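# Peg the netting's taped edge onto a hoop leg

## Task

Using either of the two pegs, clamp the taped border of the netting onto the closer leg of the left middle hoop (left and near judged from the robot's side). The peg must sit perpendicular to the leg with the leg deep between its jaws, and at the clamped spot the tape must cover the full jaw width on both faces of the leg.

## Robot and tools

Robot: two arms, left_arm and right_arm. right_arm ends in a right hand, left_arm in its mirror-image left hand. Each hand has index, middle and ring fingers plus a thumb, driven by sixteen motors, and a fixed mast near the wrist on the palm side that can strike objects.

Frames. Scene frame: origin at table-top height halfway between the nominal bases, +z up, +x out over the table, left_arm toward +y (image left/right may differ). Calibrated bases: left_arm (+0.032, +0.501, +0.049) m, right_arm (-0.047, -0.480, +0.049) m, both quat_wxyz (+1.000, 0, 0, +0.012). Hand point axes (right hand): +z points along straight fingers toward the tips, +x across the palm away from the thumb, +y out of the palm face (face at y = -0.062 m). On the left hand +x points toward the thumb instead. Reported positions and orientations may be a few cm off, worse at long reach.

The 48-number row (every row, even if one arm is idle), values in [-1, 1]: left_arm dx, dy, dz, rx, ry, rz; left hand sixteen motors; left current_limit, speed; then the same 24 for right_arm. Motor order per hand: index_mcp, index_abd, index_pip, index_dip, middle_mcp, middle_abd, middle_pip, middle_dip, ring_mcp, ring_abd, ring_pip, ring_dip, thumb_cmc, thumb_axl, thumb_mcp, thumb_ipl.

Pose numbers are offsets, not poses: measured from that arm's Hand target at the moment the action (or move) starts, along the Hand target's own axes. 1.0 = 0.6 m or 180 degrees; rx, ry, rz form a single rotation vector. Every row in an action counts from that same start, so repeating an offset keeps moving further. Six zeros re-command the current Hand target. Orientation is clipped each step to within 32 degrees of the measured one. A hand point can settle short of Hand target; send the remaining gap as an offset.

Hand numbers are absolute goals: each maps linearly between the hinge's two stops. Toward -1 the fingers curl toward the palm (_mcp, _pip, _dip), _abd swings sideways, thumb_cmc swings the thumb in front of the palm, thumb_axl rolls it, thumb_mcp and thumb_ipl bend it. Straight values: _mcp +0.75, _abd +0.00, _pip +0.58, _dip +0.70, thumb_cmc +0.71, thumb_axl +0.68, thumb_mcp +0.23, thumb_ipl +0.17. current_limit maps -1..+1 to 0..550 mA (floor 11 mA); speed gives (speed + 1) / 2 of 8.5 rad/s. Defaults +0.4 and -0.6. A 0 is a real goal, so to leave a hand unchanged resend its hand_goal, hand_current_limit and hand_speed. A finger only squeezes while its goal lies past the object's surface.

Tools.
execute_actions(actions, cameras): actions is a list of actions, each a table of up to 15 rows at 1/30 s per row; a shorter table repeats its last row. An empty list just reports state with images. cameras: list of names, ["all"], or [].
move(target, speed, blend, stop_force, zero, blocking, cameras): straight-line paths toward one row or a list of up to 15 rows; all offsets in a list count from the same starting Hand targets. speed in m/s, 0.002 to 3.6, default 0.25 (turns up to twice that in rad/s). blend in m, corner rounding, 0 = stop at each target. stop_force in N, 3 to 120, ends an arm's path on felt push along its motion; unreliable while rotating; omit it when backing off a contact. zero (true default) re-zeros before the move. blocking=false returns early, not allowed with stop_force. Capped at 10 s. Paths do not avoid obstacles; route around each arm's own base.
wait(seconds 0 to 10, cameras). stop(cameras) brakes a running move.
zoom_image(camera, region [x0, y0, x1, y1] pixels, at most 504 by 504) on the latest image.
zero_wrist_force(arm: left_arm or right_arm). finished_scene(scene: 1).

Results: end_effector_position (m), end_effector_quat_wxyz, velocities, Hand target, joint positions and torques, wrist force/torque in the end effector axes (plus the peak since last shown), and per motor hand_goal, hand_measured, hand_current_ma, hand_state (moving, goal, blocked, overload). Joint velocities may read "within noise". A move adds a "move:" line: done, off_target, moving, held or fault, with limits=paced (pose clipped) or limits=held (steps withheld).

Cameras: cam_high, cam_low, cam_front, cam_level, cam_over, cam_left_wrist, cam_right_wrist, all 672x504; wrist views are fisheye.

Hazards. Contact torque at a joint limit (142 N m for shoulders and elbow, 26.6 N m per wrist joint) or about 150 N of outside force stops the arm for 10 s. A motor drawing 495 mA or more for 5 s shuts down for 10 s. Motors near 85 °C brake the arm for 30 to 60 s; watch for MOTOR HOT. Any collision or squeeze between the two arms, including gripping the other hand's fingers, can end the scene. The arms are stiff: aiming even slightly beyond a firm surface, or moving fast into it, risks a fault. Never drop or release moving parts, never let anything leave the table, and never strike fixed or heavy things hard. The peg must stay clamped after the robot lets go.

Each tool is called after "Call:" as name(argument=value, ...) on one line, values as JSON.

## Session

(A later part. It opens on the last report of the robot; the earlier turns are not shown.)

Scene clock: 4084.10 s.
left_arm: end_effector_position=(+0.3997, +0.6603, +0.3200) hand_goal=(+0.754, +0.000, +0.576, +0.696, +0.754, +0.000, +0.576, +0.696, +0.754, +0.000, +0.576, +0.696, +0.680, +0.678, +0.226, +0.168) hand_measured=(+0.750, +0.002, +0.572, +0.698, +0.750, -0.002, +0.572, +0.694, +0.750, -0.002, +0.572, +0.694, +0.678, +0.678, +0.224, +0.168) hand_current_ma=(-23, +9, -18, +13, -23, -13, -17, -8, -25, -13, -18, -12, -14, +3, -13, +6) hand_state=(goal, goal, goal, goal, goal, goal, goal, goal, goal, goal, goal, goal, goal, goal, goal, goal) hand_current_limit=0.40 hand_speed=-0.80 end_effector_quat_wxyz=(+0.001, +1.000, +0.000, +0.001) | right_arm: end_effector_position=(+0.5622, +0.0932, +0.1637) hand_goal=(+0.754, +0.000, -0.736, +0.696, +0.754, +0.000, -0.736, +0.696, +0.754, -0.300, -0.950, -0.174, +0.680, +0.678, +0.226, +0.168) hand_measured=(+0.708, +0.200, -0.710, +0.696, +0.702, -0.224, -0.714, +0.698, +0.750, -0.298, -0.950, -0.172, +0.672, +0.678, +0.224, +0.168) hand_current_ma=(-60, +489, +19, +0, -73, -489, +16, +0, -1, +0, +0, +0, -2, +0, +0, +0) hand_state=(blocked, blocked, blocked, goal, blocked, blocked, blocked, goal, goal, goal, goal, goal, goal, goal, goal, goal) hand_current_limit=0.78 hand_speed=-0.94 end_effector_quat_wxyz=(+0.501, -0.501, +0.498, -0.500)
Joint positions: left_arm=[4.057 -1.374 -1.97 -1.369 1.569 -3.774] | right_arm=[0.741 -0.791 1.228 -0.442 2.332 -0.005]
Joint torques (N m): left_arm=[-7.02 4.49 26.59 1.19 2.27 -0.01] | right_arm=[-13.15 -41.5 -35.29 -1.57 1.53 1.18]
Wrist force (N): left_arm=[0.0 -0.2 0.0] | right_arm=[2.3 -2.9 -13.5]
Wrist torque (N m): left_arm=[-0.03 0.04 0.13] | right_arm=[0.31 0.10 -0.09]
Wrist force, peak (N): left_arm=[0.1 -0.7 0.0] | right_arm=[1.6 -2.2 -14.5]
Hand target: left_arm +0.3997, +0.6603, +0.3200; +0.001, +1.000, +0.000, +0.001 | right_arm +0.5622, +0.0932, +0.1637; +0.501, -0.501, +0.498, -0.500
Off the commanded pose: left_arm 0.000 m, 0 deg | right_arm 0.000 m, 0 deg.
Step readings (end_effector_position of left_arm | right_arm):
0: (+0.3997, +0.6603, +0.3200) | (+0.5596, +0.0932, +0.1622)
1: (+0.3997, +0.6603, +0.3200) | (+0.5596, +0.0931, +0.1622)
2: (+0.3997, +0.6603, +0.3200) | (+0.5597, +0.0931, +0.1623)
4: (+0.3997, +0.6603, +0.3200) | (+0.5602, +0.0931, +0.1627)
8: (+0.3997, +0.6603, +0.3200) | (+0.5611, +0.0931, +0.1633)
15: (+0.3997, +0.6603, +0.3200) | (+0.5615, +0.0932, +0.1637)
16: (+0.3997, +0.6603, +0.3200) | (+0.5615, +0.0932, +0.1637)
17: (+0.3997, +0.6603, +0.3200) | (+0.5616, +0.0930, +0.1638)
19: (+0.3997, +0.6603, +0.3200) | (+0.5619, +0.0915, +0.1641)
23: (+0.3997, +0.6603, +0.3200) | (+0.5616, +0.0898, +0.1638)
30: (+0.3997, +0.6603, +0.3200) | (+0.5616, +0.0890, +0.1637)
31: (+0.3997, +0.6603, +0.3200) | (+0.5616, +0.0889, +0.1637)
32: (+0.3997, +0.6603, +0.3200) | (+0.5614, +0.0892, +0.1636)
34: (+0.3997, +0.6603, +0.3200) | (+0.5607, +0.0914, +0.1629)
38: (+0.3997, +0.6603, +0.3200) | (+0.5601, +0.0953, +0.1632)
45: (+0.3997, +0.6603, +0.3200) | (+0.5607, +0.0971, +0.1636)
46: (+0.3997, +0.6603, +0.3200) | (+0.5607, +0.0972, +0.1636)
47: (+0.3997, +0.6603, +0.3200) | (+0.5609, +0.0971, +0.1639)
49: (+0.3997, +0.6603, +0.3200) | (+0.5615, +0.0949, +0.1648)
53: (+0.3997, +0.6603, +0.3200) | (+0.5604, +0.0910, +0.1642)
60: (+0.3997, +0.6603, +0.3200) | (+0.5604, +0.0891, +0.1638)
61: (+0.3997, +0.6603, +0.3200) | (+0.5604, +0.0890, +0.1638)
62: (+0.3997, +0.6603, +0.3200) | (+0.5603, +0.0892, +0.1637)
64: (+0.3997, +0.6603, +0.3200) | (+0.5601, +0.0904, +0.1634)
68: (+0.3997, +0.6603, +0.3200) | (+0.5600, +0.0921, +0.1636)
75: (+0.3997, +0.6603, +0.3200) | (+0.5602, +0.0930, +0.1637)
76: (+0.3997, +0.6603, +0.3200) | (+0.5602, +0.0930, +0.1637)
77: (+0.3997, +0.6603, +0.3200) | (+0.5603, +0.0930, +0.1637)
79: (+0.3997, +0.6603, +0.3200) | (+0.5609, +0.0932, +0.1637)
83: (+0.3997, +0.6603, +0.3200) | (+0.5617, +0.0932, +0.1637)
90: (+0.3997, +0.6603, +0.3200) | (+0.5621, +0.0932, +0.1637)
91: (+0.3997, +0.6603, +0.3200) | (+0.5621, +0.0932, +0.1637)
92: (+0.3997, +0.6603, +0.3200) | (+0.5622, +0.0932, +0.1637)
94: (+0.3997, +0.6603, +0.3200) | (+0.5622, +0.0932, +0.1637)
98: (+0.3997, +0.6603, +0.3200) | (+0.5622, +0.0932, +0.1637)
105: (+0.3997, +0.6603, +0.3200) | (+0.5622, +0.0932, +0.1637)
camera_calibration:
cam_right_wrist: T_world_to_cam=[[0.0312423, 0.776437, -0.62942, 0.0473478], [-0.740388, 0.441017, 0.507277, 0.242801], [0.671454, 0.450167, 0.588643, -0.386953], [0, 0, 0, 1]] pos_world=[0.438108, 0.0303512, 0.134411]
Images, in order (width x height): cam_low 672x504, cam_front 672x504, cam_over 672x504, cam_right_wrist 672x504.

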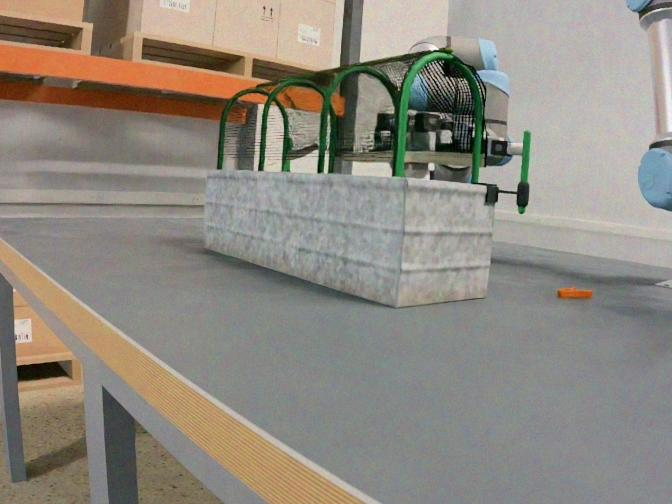

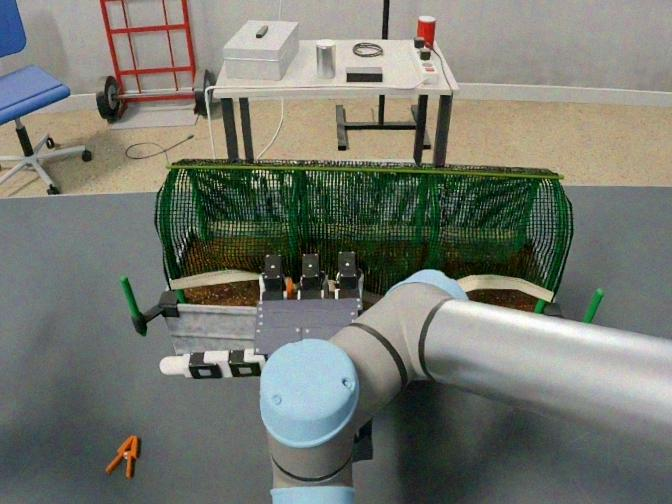

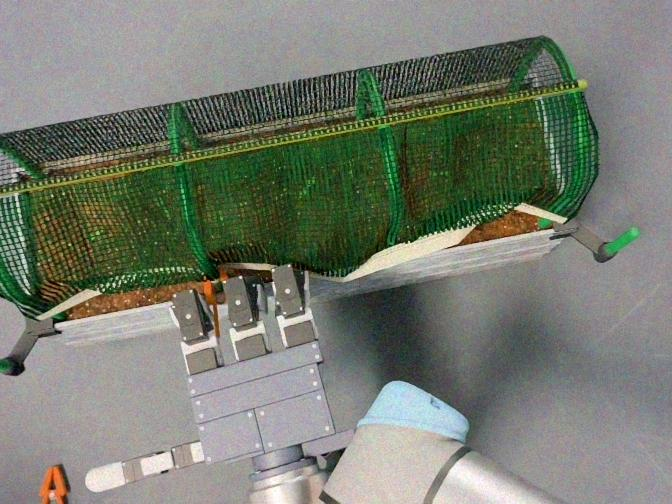

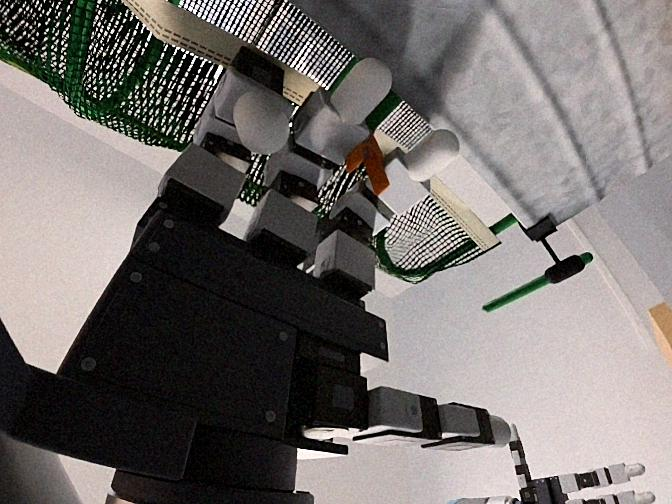

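Call:
move(target=[[0,0,0,0,0,0,0.754,0,0.576,0.696,0.754,0,0.576,0.696,0.754,0,0.576,0.696,0.68,0.678,0.226,0.168,0.4,-0.8,0,0,0,0,0,0,0.70,0.45,-0.737,0.696,0.70,-0.45,-0.737,0.696,0.754,-0.7,-0.95,-0.174,0.68,0.678,0.226,0.168,0.78,-0.95]], speed=0.02, cameras=["cam_over","cam_front","cam_right_wrist","cam_low"])

Call:
zoom_image(camera="cam_over", region=[175, 255, 235, 315])

Call:
zoom_image(camera="cam_right_wrist", region=[325, 90, 425, 190])

Call:
zoom_image(camera="cam_low", region=[380, 145, 430, 180])

Scene clock: 4125.73 s.
left_arm: end_effector_position=(+0.3997, +0.6603, +0.3200) hand_goal=(+0.754, +0.000, +0.576, +0.696, +0.754, +0.000, +0.576, +0.696, +0.754, +0.000, +0.576, +0.696, +0.680, +0.678, +0.226, +0.168) hand_measured=(+0.750, +0.002, +0.572, +0.698, +0.750, -0.002, +0.572, +0.694, +0.750, -0.002, +0.572, +0.694, +0.678, +0.678, +0.224, +0.168) hand_current_ma=(-23, +9, -18, +13, -23, -13, -17, -8, -25, -13, -18, -12, -14, +3, -13, +6) hand_state=(goal, goal, goal, goal, goal, goal, goal, goal, goal, goal, goal, goal, goal, goal, goal, goal) hand_current_limit=0.40 hand_speed=-0.80 end_effector_quat_wxyz=(+0.001, +1.000, +0.000, +0.001) | right_arm: end_effector_position=(+0.5622, +0.0931, +0.1637) hand_goal=(+0.700, +0.450, -0.736, +0.696, +0.700, -0.450, -0.736, +0.696, +0.754, -0.700, -0.950, -0.174, +0.680, +0.678, +0.226, +0.168) hand_measured=(+0.684, +0.448, -0.734, +0.698, +0.684, -0.448, -0.728, +0.700, +0.750, -0.698, -0.950, -0.172, +0.672, +0.678, +0.224, +0.168) hand_current_ma=(-9, +0, +0, +0, -10, +0, +2, +1, -1, +0, +0, +0, -2, +0, +0, +0) hand_state=(goal, goal, goal, goal, goal, goal, goal, goal, goal, goal, goal, goal, goal, goal, goal, goal) hand_current_limit=0.78 hand_speed=-0.95 end_effector_quat_wxyz=(+0.501, -0.501, +0.498, -0.500)
Joint positions: left_arm=[4.057 -1.374 -1.97 -1.369 1.569 -3.774] | right_arm=[0.741 -0.791 1.228 -0.442 2.332 -0.005]
Joint torques (N m): left_arm=[-7.15 4.22 26.1 1.12 2.24 0.12] | right_arm=[2.53 -42.28 -18.87 -1.63 1.15 1.41]
Wrist force (N): left_arm=[-0.6 -0.3 -0.4] | right_arm=[0.2 -2.1 -0.2]
Wrist torque (N m): left_arm=[-0.01 0.10 0.08] | right_arm=[-0.16 -0.01 -0.13]
Wrist force, peak (N): left_arm=[-0.6 -0.3 -0.4] | right_arm=[2.4 -2.7 -13.7]
Hand target: left_arm +0.3997, +0.6603, +0.3200; +0.001, +1.000, +0.000, +0.001 | right_arm +0.5622, +0.0932, +0.1637; +0.501, -0.501, +0.498, -0.500
Off the commanded pose: left_arm 0.000 m, 0 deg | right_arm 0.000 m, 0 deg.
move: done
camera_calibration:
cam_right_wrist: T_world_to_cam=[[0.0312423, 0.776437, -0.62942, 0.0473478], [-0.740388, 0.441017, 0.507277, 0.242801], [0.671454, 0.450167, 0.588643, -0.386953], [0, 0, 0, 1]] pos_world=[0.438108, 0.0303512, 0.134411]
Images, in order (width x height): cam_low 672x504, cam_front 672x504, cam_over 672x504, cam_right_wrist 672x504.

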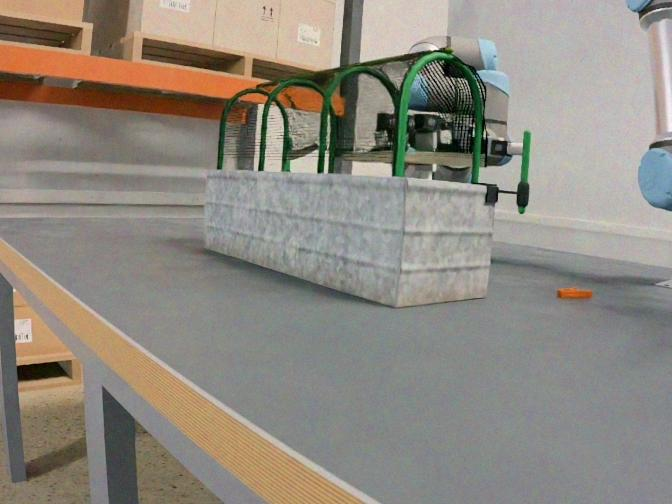

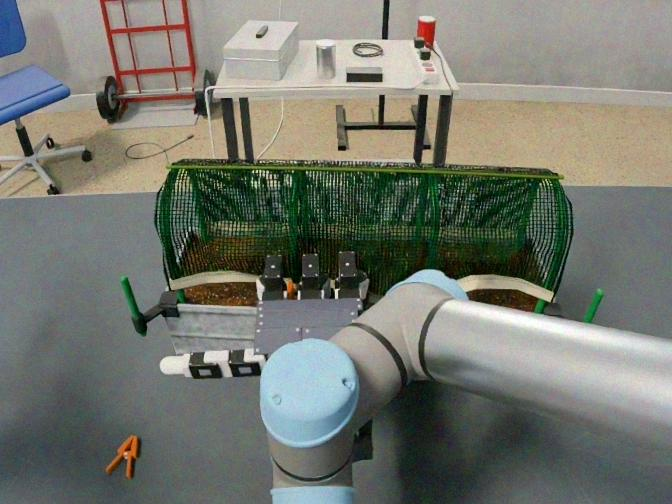

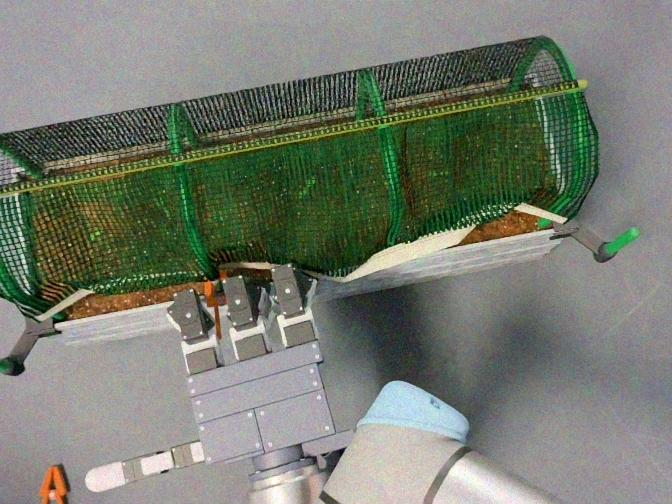

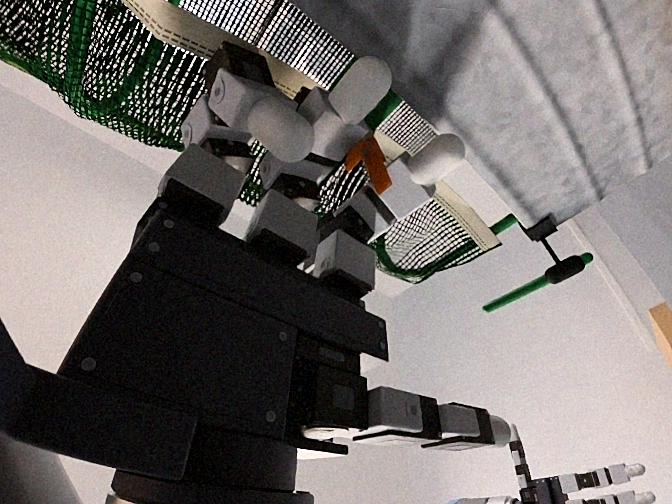

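Scaled by 8.400 from the camera's 672x504 image, which has a finer 960x720 frame.

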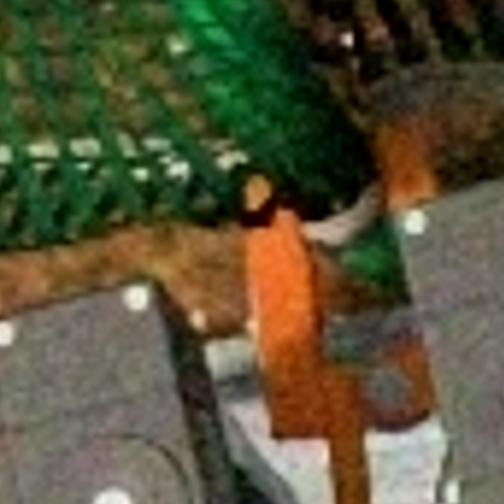

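Scaled by 5.040 from the camera's 672x504 image, which has a finer 960x720 frame.

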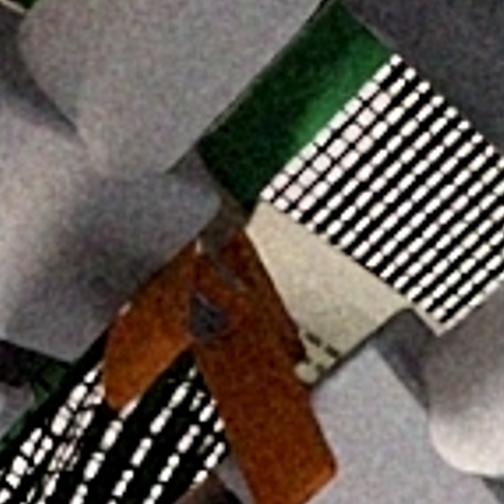

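Scaled by 10.080 from the camera's 672x504 image, which has a finer 960x720 frame.

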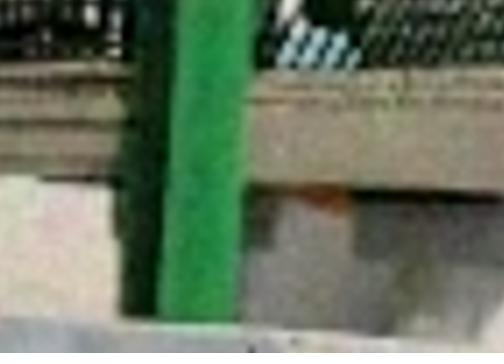

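Call:
move(target=[[0,0,0,0,0,0,0.754,0,0.576,0.696,0.754,0,0.576,0.696,0.754,0,0.576,0.696,0.68,0.678,0.226,0.168,0.4,-0.8,0,0,0,0,0,0,0.72,0.8,-0.737,0.696,0.72,-0.78,-0.737,0.696,0.754,-0.75,-0.95,-0.174,0.68,0.678,0.226,0.168,0.6,-0.93],[0,0,0,0,0,0,0.754,0,0.576,0.696,0.754,0,0.576,0.696,0.754,0,0.576,0.696,0.68,0.678,0.226,0.168,0.4,-0.8,0,0,-0.08,0,0,0,0.72,0.8,-0.737,0.696,0.72,-0.78,-0.737,0.696,0.754,-0.75,-0.95,-0.174,0.68,0.678,0.226,0.168,0.6,-0.93],[0,0,0,0,0,0,0.754,0,0.576,0.696,0.754,0,0.576,0.696,0.754,0,0.576,0.696,0.68,0.678,0.226,0.168,0.4,-0.8,0,0,-0.25,0,0,0,0.72,0.8,-0.737,0.696,0.72,-0.78,-0.737,0.696,0.754,-0.75,-0.95,-0.174,0.68,0.678,0.226,0.168,0.6,-0.93]], speed=[0.02,0.03,0.1], blend=[0,0.01,0], cameras=["cam_over","cam_front","cam_level","cam_low","cam_right_wrist"])

Call:
zoom_image(camera="cam_over", region=[185, 255, 245, 315])

Call:
zoom_image(camera="cam_front", region=[265, 260, 335, 330])

Call:
zoom_image(camera="cam_level", region=[220, 240, 310, 330])

Call:
zoom_image(camera="cam_low", region=[380, 145, 430, 180])

Call:
zoom_image(camera="cam_right_wrist", region=[300, 20, 480, 200])

Scene clock: 4151.23 s.
left_arm: end_effector_position=(+0.3997, +0.6603, +0.3200) hand_goal=(+0.754, +0.000, +0.576, +0.696, +0.754, +0.000, +0.576, +0.696, +0.754, +0.000, +0.576, +0.696, +0.680, +0.678, +0.226, +0.168) hand_measured=(+0.750, +0.002, +0.572, +0.698, +0.750, -0.002, +0.572, +0.694, +0.750, -0.002, +0.572, +0.694, +0.678, +0.678, +0.224, +0.168) hand_current_ma=(-23, +9, -18, +13, -23, -13, -17, -8, -25, -13, -18, -12, -14, +3, -13, +6) hand_state=(goal, goal, goal, goal, goal, goal, goal, goal, goal, goal, goal, goal, goal, goal, goal, goal) hand_current_limit=0.40 hand_speed=-0.80 end_effector_quat_wxyz=(+0.001, +1.000, +0.000, +0.001) | right_arm: end_effector_position=(+0.4125, +0.0926, +0.1632) hand_goal=(+0.720, +0.800, -0.736, +0.696, +0.720, -0.780, -0.736, +0.696, +0.754, -0.750, -0.950, -0.174, +0.680, +0.678, +0.226, +0.168) hand_measured=(+0.704, +0.798, -0.734, +0.698, +0.724, -0.748, -0.736, +0.698, +0.738, -0.746, -0.950, -0.174, +0.672, +0.678, +0.224, +0.168) hand_current_ma=(-9, +0, +0, +0, +1, +23, +0, +0, -9, +0, +0, +0, -2, +0, +0, +0) hand_state=(goal, goal, goal, goal, goal, blocked, goal, goal, goal, goal, goal, goal, goal, goal, goal, goal) hand_current_limit=0.60 hand_speed=-0.93 end_effector_quat_wxyz=(+0.501, -0.501, +0.498, -0.500) end_effector_velocity=(-0.002, -0.001, +0.000) end_effector_angular_velocity=(+0.000, +0.000, -0.002)
Joint positions: left_arm=[4.057 -1.374 -1.97 -1.369 1.569 -3.774] | right_arm=[0.924 -0.947 1.511 -0.569 2.515 -0.007]
Joint velocities: left_arm=[within noise] | right_arm=[0.003 -0.002 0.004 -0.002 0.005 -0.001]
Joint torques (N m): left_arm=[-6.88 4.29 26.38 1.16 2.06 0.19] | right_arm=[6.78 -54.52 -5.86 -2.44 1.95 -0.94]
Wrist force (N): left_arm=[0.1 0.1 -0.3] | right_arm=[-1.1 -2.3 -0.3]
Wrist torque (N m): left_arm=[0.04 0.02 0.12] | right_arm=[-0.21 -0.01 -0.20]
Wrist force, peak (N): left_arm=[-0.2 -0.6 0.4] | right_arm=[-1.1 -2.4 -0.3]
Hand target: left_arm +0.3997, +0.6603, +0.3200; +0.001, +1.000, +0.000, +0.001 | right_arm +0.4122, +0.0926, +0.1632; +0.501, -0.501, +0.498, -0.500
Off the commanded pose: left_arm 0.000 m, 0 deg | right_arm 0.000 m, 0 deg.
move: done
camera_calibration:
cam_right_wrist: T_world_to_cam=[[0.0311537, 0.776436, -0.629425, 0.0522023], [-0.740355, 0.440991, 0.507347, 0.132465], [0.671493, 0.450192, 0.588577, -0.285875], [0, 0, 0, 1]] pos_world=[0.288408, 0.0297512, 0.133911]
Images, in order (width x height): cam_low 672x504, cam_front 672x504, cam_level 672x504, cam_over 672x504, cam_right_wrist 672x504.

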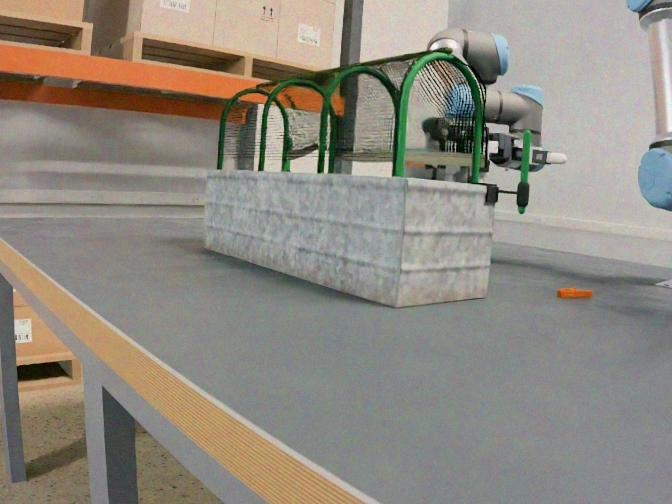

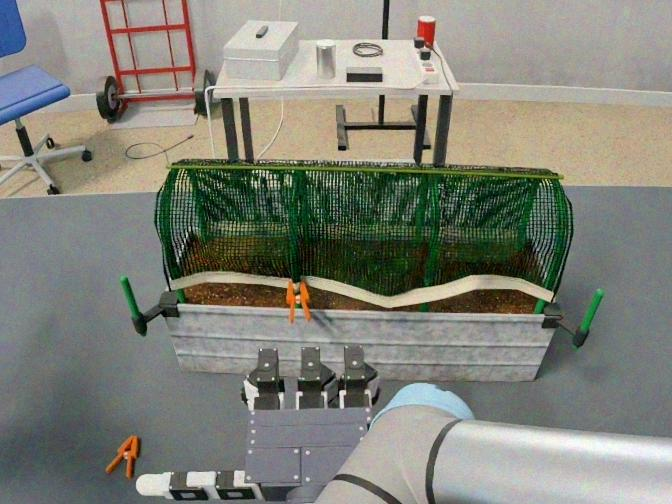

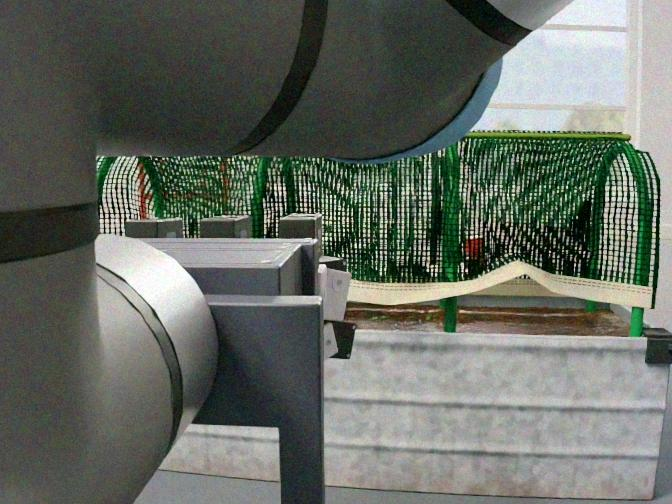

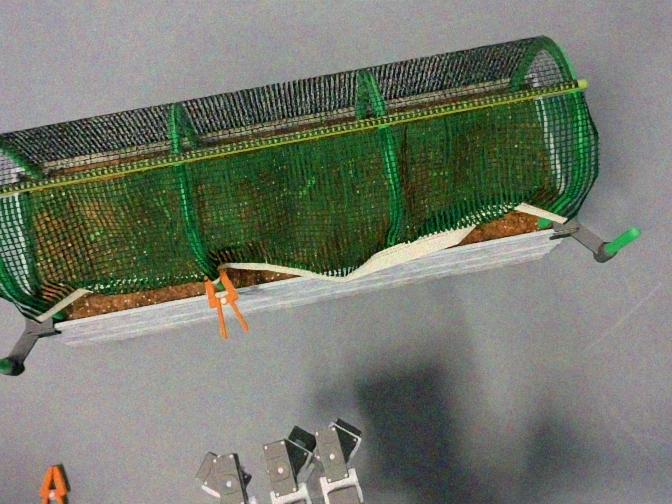

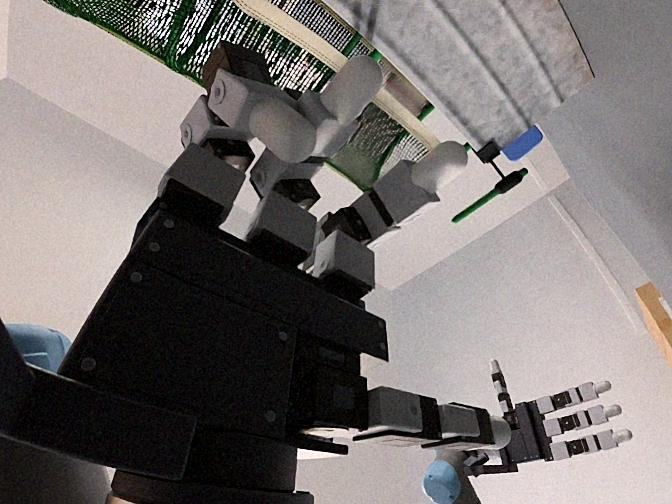

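Scaled by 8.400 from the camera's 672x504 image, which has a finer 960x720 frame.

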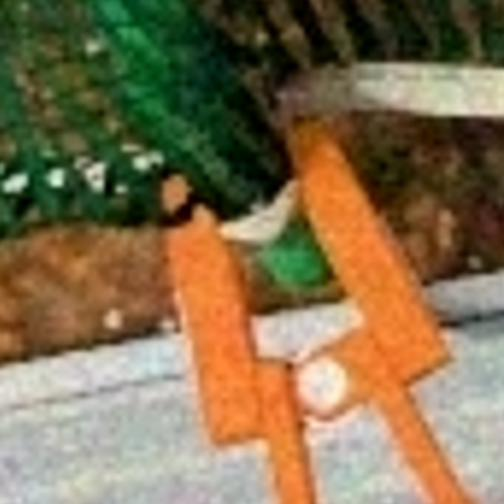

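Scaled by 7.200 from the camera's 672x504 image, which has a finer 960x720 frame.

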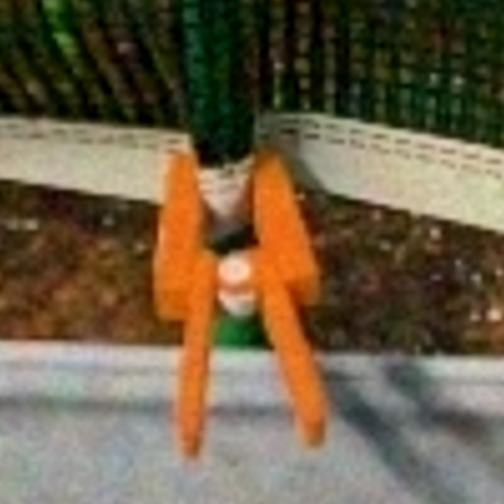

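Scaled by 5.600 from the camera's 672x504 image, which has a finer 960x720 frame.

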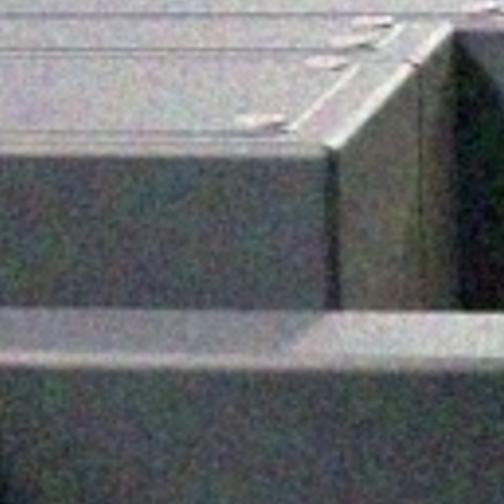

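Scaled by 10.080 from the camera's 672x504 image, which has a finer 960x720 frame.

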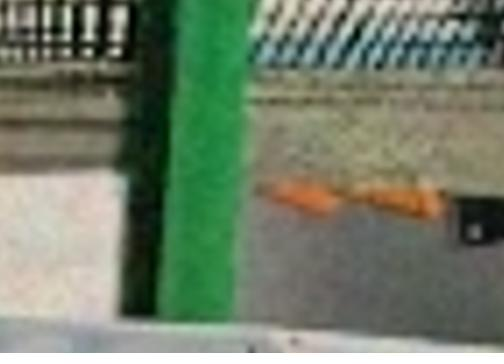

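Scaled by 2.800 from the camera's 672x504 image, which has a finer 960x720 frame.

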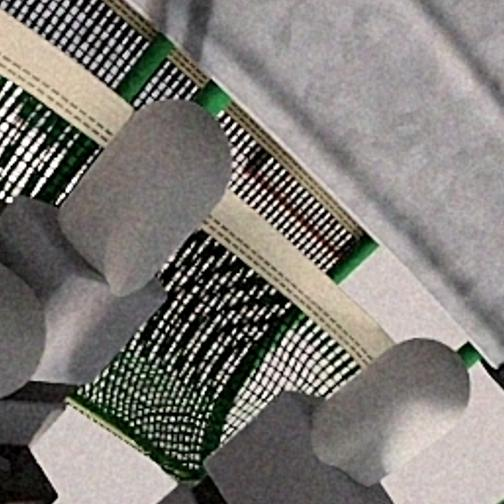

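Call:
zoom_image(camera="cam_front", region=[282, 272, 314, 312])

Call:
zoom_image(camera="cam_over", region=[200, 265, 244, 315])

Call:
zoom_image(camera="cam_low", region=[388, 150, 428, 172])

Scaled by 12.600 from the camera's 672x504 image, which has a finer 960x720 frame.

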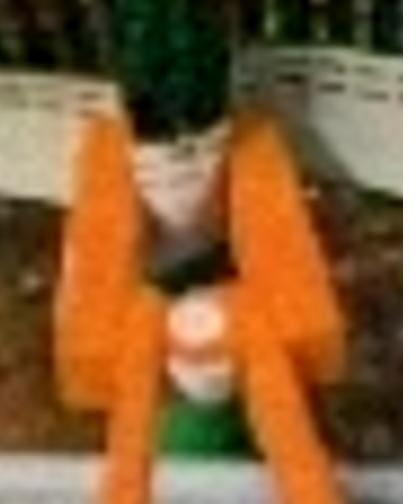

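Scaled by 10.080 from the camera's 672x504 image, which has a finer 960x720 frame.

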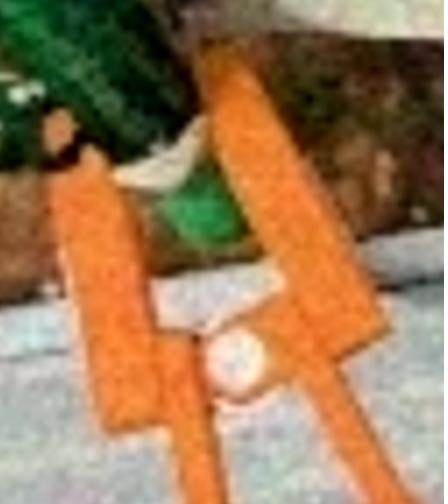

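Scaled by 12.600 from the camera's 672x504 image, which has a finer 960x720 frame.

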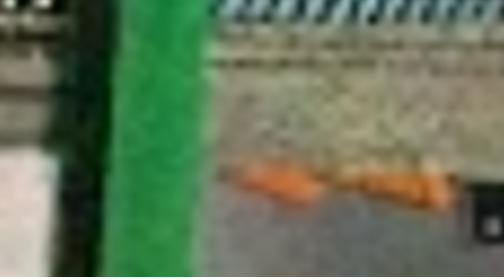

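Call:
move(target=[[0,0,0,0,0,0,0.754,0,0.576,0.696,0.754,0,0.576,0.696,0.754,0,0.576,0.696,0.68,0.678,0.226,0.168,0.4,-0.8,0.5,-0.05,0,0,0,0,0.72,0.1,-0.737,0.696,0.72,-0.1,-0.737,0.696,0.754,-0.2,-0.95,-0.174,0.68,0.678,0.226,0.168,0.6,-0.8]], speed=0.15, cameras=["cam_level","cam_front","cam_low"])

Call:
zoom_image(camera="cam_level", region=[225, 250, 295, 320])

Call:
zoom_image(camera="cam_level", region=[240, 262, 280, 302])

Call:
zoom_image(camera="cam_low", region=[370, 140, 440, 180])

Scene clock: 4261.70 s.
left_arm: end_effector_position=(+0.3997, +0.6603, +0.3200) hand_goal=(+0.754, +0.000, +0.576, +0.696, +0.754, +0.000, +0.576, +0.696, +0.754, +0.000, +0.576, +0.696, +0.680, +0.678, +0.226, +0.168) hand_measured=(+0.750, +0.002, +0.572, +0.698, +0.750, -0.002, +0.572, +0.694, +0.750, -0.002, +0.572, +0.694, +0.678, +0.678, +0.224, +0.168) hand_current_ma=(-23, +9, -18, +13, -23, -13, -17, -8, -25, -13, -18, -12, -14, +3, -13, +6) hand_state=(goal, goal, goal, goal, goal, goal, goal, goal, goal, goal, goal, goal, goal, goal, goal, goal) hand_current_limit=0.40 hand_speed=-0.80 end_effector_quat_wxyz=(+0.001, +1.000, +0.000, +0.001) | right_arm: end_effector_position=(+0.4133, -0.2073, +0.1937) hand_goal=(+0.720, +0.100, -0.736, +0.696, +0.720, -0.100, -0.736, +0.696, +0.754, -0.200, -0.950, -0.174, +0.680, +0.678, +0.226, +0.168) hand_measured=(+0.704, +0.102, -0.734, +0.698, +0.716, -0.104, -0.736, +0.698, +0.738, -0.202, -0.950, -0.174, +0.672, +0.678, +0.224, +0.168) hand_current_ma=(-9, +0, +0, +0, -1, +0, +0, +0, -9, +0, +0, +0, -2, +0, +0, +0) hand_state=(goal, goal, goal, goal, goal, goal, goal, goal, goal, goal, goal, goal, goal, goal, goal, goal) hand_current_limit=0.60 hand_speed=-0.80 end_effector_quat_wxyz=(+0.501, -0.501, +0.498, -0.500) end_effector_velocity=(+0.000, +0.000, +0.000) end_effector_angular_velocity=(+0.001, +0.000, +0.002)
Joint positions: left_arm=[4.057 -1.374 -1.97 -1.369 1.569 -3.774] | right_arm=[0.396 -1.53 2.25 -0.724 1.987 -0.003]
Joint velocities: left_arm=[within noise] | right_arm=[-0.003 -0.001 0.001 0 -0.005 0]
Joint torques (N m): left_arm=[-6.94 4.62 26.76 1.12 2.26 0.22] | right_arm=[-8 -28.53 -4.65 -0.31 -1.51 1.46]
Wrist force (N): left_arm=[-0.2 -0.3 0.0] | right_arm=[-1.3 -1.8 0.0]
Wrist torque (N m): left_arm=[-0.03 0.06 0.10] | right_arm=[-0.15 0.02 -0.39]
Wrist force, peak (N): left_arm=[-0.6 -0.3 -0.4] | right_arm=[-1.7 -2.3 -0.2]
Hand target: left_arm +0.3997, +0.6603, +0.3200; +0.001, +1.000, +0.000, +0.001 | right_arm +0.4133, -0.2074, +0.1938; +0.501, -0.501, +0.498, -0.500
Off the commanded pose: left_arm 0.000 m, 0 deg | right_arm 0.000 m, 0 deg.
move: done
Images, in order (width x height): cam_low 672x504, cam_front 672x504, cam_level 672x504.

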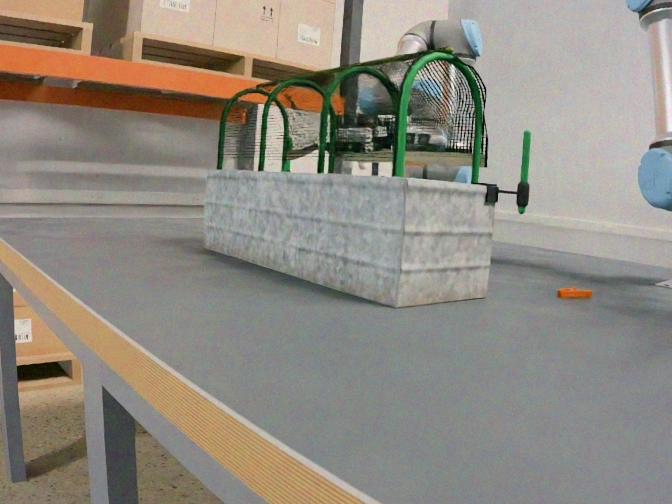

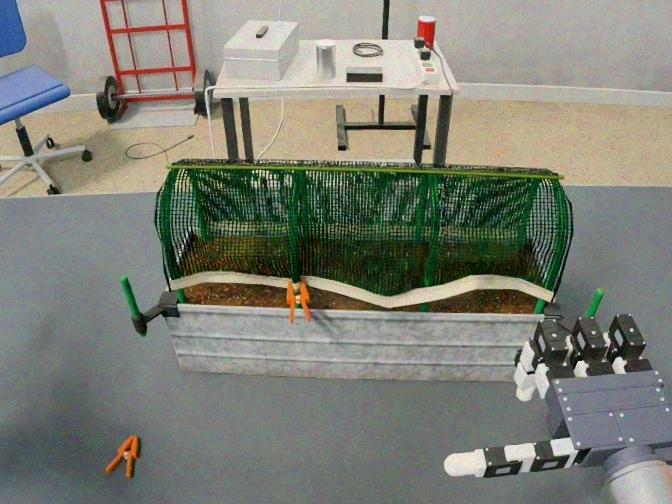

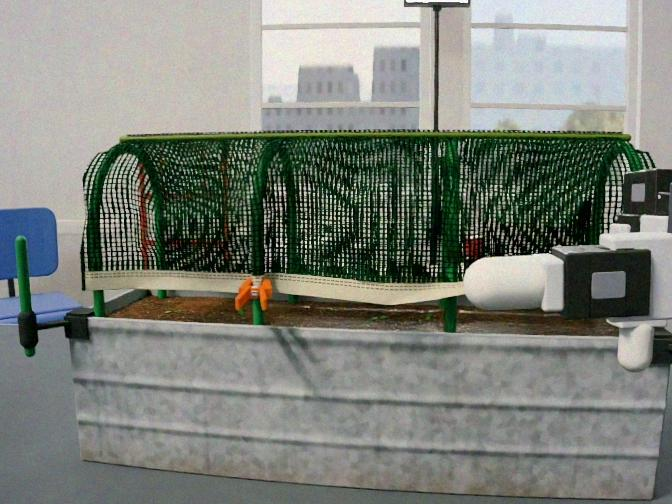

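Scaled by 7.200 from the camera's 672x504 image, which has a finer 960x720 frame.

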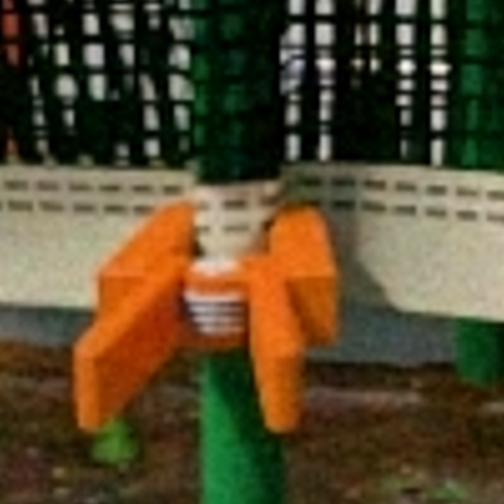

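Scaled by 12.600 from the camera's 672x504 image, which has a finer 960x720 frame.

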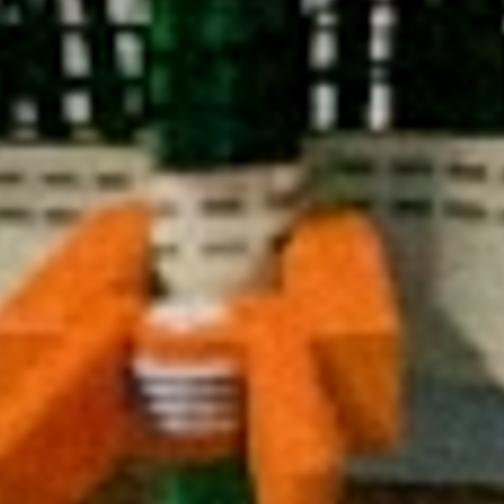

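Scaled by 7.200 from the camera's 672x504 image, which has a finer 960x720 frame.

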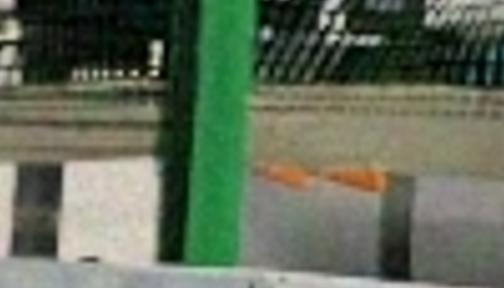

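Call:
move(target=[[0,0,0,0,0,0,0.754,0,0.576,0.696,0.754,0,0.576,0.696,0.754,0,0.576,0.696,0.68,0.678,0.226,0.168,0.4,-0.8,-0.4917,0.0545,0.0612,0,-0.0194,0,0.754,0.8,-0.737,0.696,0.754,-0.78,-0.737,0.696,0.754,-0.75,-0.95,-0.174,0.68,0.678,0.226,0.168,0.6,-0.8],[0,0,0,0,0,0,0.754,0,0.576,0.696,0.754,0,0.576,0.696,0.754,0,0.576,0.696,0.68,0.678,0.226,0.168,0.4,-0.8,-0.4917,0.0545,0.16,0,-0.0194,0,0.754,0.8,-0.737,0.696,0.754,-0.78,-0.737,0.696,0.754,-0.75,-0.95,-0.174,0.68,0.678,0.226,0.168,0.6,-0.8]], speed=[0.15,0.05], blend=[0.01,0], cameras=["cam_over","cam_front"])

Call:
zoom_image(camera="cam_over", region=[165, 260, 285, 380])

Scene clock: 4335.83 s.
left_arm: end_effector_position=(+0.3997, +0.6603, +0.3200) hand_goal=(+0.754, +0.000, +0.576, +0.696, +0.754, +0.000, +0.576, +0.696, +0.754, +0.000, +0.576, +0.696, +0.680, +0.678, +0.226, +0.168) hand_measured=(+0.750, +0.002, +0.572, +0.698, +0.750, -0.002, +0.572, +0.694, +0.750, -0.002, +0.572, +0.694, +0.678, +0.678, +0.224, +0.168) hand_current_ma=(-23, +9, -18, +13, -23, -13, -17, -8, -25, -13, -18, -12, -14, +3, -13, +6) hand_state=(goal, goal, goal, goal, goal, goal, goal, goal, goal, goal, goal, goal, goal, goal, goal, goal) hand_current_limit=0.40 hand_speed=-0.80 end_effector_quat_wxyz=(+0.001, +1.000, +0.000, +0.001) | right_arm: end_effector_position=(+0.5080, +0.0879, +0.1608) hand_goal=(+0.754, +0.800, -0.736, +0.696, +0.754, -0.780, -0.736, +0.696, +0.754, -0.750, -0.950, -0.174, +0.680, +0.678, +0.226, +0.168) hand_measured=(+0.738, +0.798, -0.734, +0.698, +0.742, -0.766, -0.736, +0.698, +0.738, -0.748, -0.950, -0.174, +0.672, +0.678, +0.224, +0.168) hand_current_ma=(-9, +0, +0, +0, -5, +6, +0, +0, -9, +0, +0, +0, -2, +0, +0, +0) hand_state=(goal, goal, goal, goal, goal, goal, goal, goal, goal, goal, goal, goal, goal, goal, goal, goal) hand_current_limit=0.60 hand_speed=-0.80 end_effector_quat_wxyz=(+0.516, -0.516, +0.482, -0.485)
Joint positions: left_arm=[4.057 -1.374 -1.97 -1.369 1.569 -3.774] | right_arm=[0.778 -0.886 1.409 -0.528 2.308 -0.005]
Joint torques (N m): left_arm=[-6.87 4.61 26.36 1.24 2.21 0.35] | right_arm=[-8.28 -38.65 -31.18 -0.27 -1.45 1.36]
Wrist force (N): left_arm=[0.0 -0.1 -0.1] | right_arm=[-0.8 -2.2 0.0]
Wrist torque (N m): left_arm=[-0.02 0.03 0.12] | right_arm=[-0.20 -0.03 -0.38]
Wrist force, peak (N): left_arm=[-0.7 -0.2 -0.3] | right_arm=[-1.5 -2.2 -0.5]
Hand target: left_arm +0.3997, +0.6603, +0.3200; +0.001, +1.000, +0.000, +0.001 | right_arm +0.5083, +0.0880, +0.1608; +0.516, -0.516, +0.482, -0.485
Off the commanded pose: left_arm 0.000 m, 0 deg | right_arm 0.000 m, 0 deg.
move: done
Images, in order (width x height): cam_front 672x504, cam_over 672x504.

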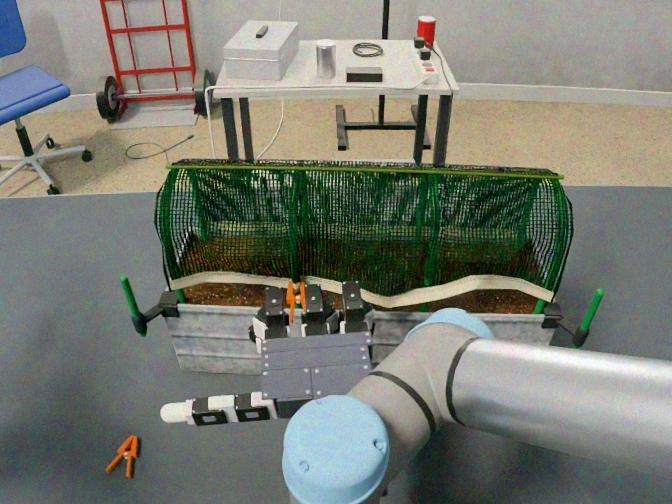

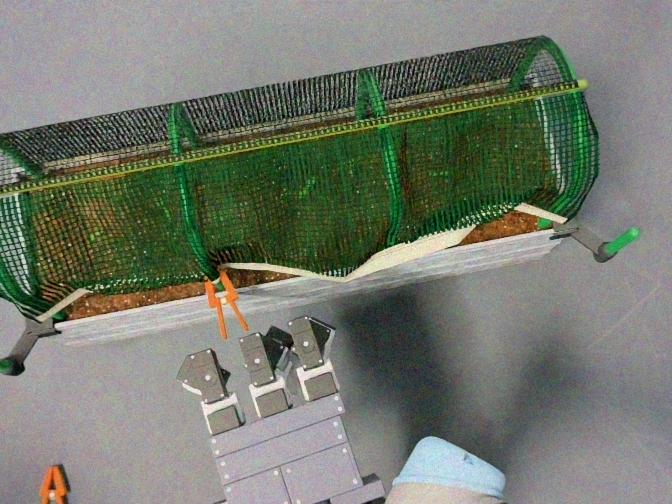

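Scaled by 4.200 from the camera's 672x504 image, which has a finer 960x720 frame.

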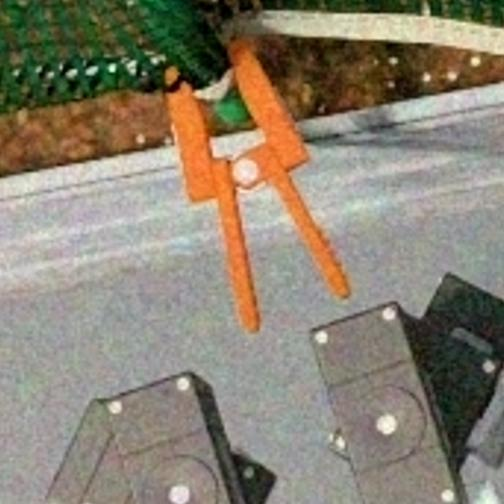

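Call:
move(target=[[0,0,0,0,0,0,0.754,0,0.576,0.696,0.754,0,0.576,0.696,0.754,0,0.576,0.696,0.68,0.678,0.226,0.168,0.4,-0.8,0.0077,0,0.0708,0,0,0,0.754,0.8,-0.737,0.696,0.754,-0.78,-0.737,0.696,0.754,-0.75,-0.95,-0.174,0.68,0.678,0.226,0.168,0.6,-0.8]], speed=0.03, stop_force=6, cameras=["cam_over","cam_front","cam_right_wrist"])

Call:
zoom_image(camera="cam_over", region=[165, 260, 285, 380])

Call:
zoom_image(camera="cam_right_wrist", region=[260, 60, 500, 260])

Scene clock: 4365.80 s.
left_arm: end_effector_position=(+0.3997, +0.6603, +0.3200) hand_goal=(+0.754, +0.000, +0.576, +0.696, +0.754, +0.000, +0.576, +0.696, +0.754, +0.000, +0.576, +0.696, +0.680, +0.678, +0.226, +0.168) hand_measured=(+0.750, +0.002, +0.572, +0.698, +0.750, -0.002, +0.572, +0.694, +0.750, -0.002, +0.572, +0.694, +0.678, +0.678, +0.224, +0.168) hand_current_ma=(-23, +9, -18, +13, -23, -13, -17, -8, -25, -13, -18, -12, -14, +3, -13, +6) hand_state=(goal, goal, goal, goal, goal, goal, goal, goal, goal, goal, goal, goal, goal, goal, goal, goal) hand_current_limit=0.40 hand_speed=-0.80 end_effector_quat_wxyz=(+0.001, +1.000, +0.000, +0.001) | right_arm: end_effector_position=(+0.5509, +0.0861, +0.1610) hand_goal=(+0.754, +0.800, -0.736, +0.696, +0.754, -0.780, -0.736, +0.696, +0.754, -0.750, -0.950, -0.174, +0.680, +0.678, +0.226, +0.168) hand_measured=(+0.738, +0.798, -0.734, +0.698, +0.742, -0.766, -0.736, +0.698, +0.738, -0.748, -0.950, -0.174, +0.672, +0.678, +0.224, +0.168) hand_current_ma=(-9, +0, +0, +0, -5, +6, +0, +0, -9, +0, +0, +0, -2, +0, +0, +0) hand_state=(goal, goal, goal, goal, goal, goal, goal, goal, goal, goal, goal, goal, goal, goal, goal, goal) hand_current_limit=0.60 hand_speed=-0.80 end_effector_quat_wxyz=(+0.516, -0.516, +0.482, -0.485)
Joint positions: left_arm=[4.057 -1.374 -1.97 -1.369 1.569 -3.774] | right_arm=[0.727 -0.839 1.323 -0.489 2.258 -0.005]
Joint torques (N m): left_arm=[-6.61 4.34 26.43 1.2 2.08 0.39] | right_arm=[-7.87 -39.53 -32.07 -0.15 -1.26 1.4]
Wrist force (N): left_arm=[0.1 -0.1 -0.1] | right_arm=[-1.0 -2.0 0.0]
Wrist torque (N m): left_arm=[-0.01 0.02 0.13] | right_arm=[-0.18 0.00 -0.42]
Wrist force, peak (N): left_arm=[-0.7 -0.2 -0.1] | right_arm=[-1.1 -2.4 0.0]
Hand target: left_arm +0.3997, +0.6603, +0.3200; +0.001, +1.000, +0.000, +0.001 | right_arm +0.5509, +0.0861, +0.1610; +0.516, -0.516, +0.482, -0.485
Off the commanded pose: left_arm 0.000 m, 0 deg | right_arm 0.000 m, 0 deg.
move: done
camera_calibration:
cam_right_wrist: T_world_to_cam=[[-0.01622, 0.776727, -0.629629, 0.0775984], [-0.76581, 0.39522, 0.507282, 0.25688], [0.642862, 0.490404, 0.588415, -0.362268], [0, 0, 0, 1]] pos_world=[0.430868, 0.0158611, 0.131712]
Images, in order (width x height): cam_front 672x504, cam_over 672x504, cam_right_wrist 672x504.

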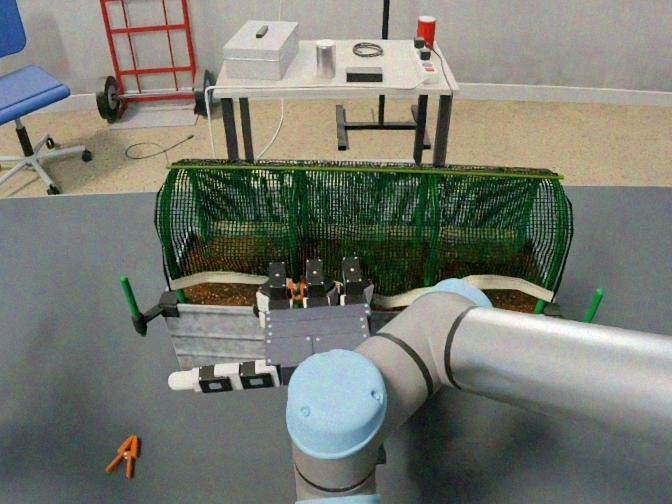

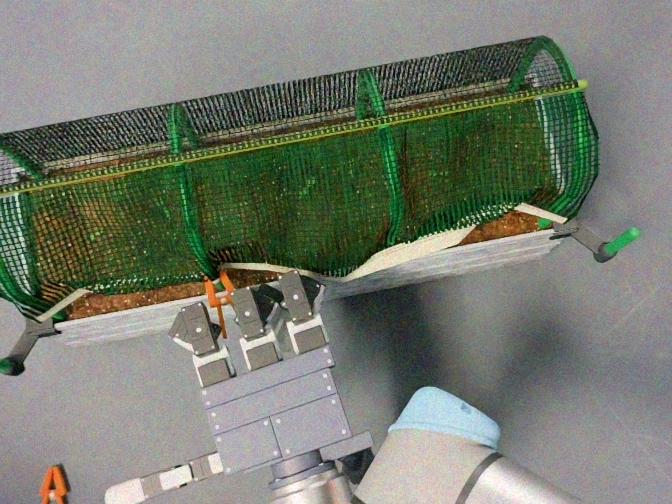

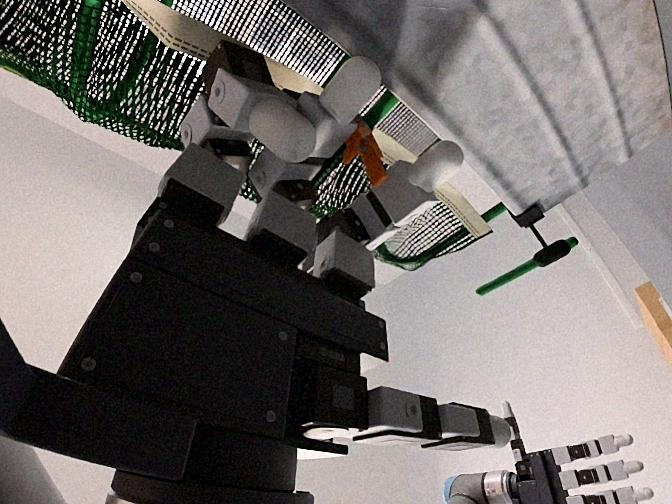

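Scaled by 4.200 from the camera's 672x504 image, which has a finer 960x720 frame.

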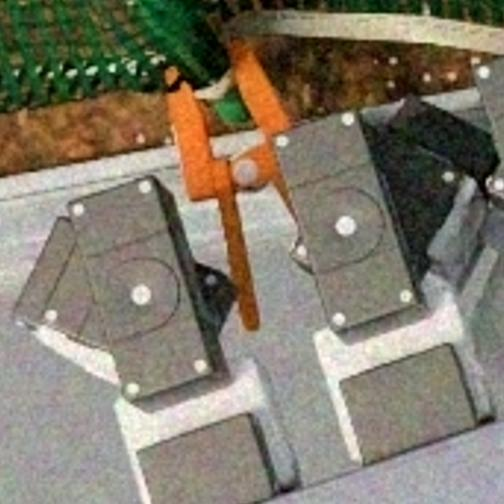

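Scaled by 2.100 from the camera's 672x504 image, which has a finer 960x720 frame.

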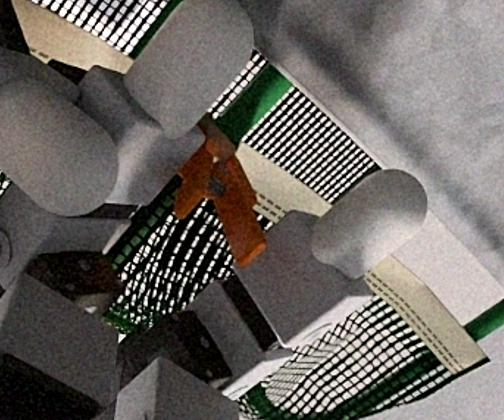

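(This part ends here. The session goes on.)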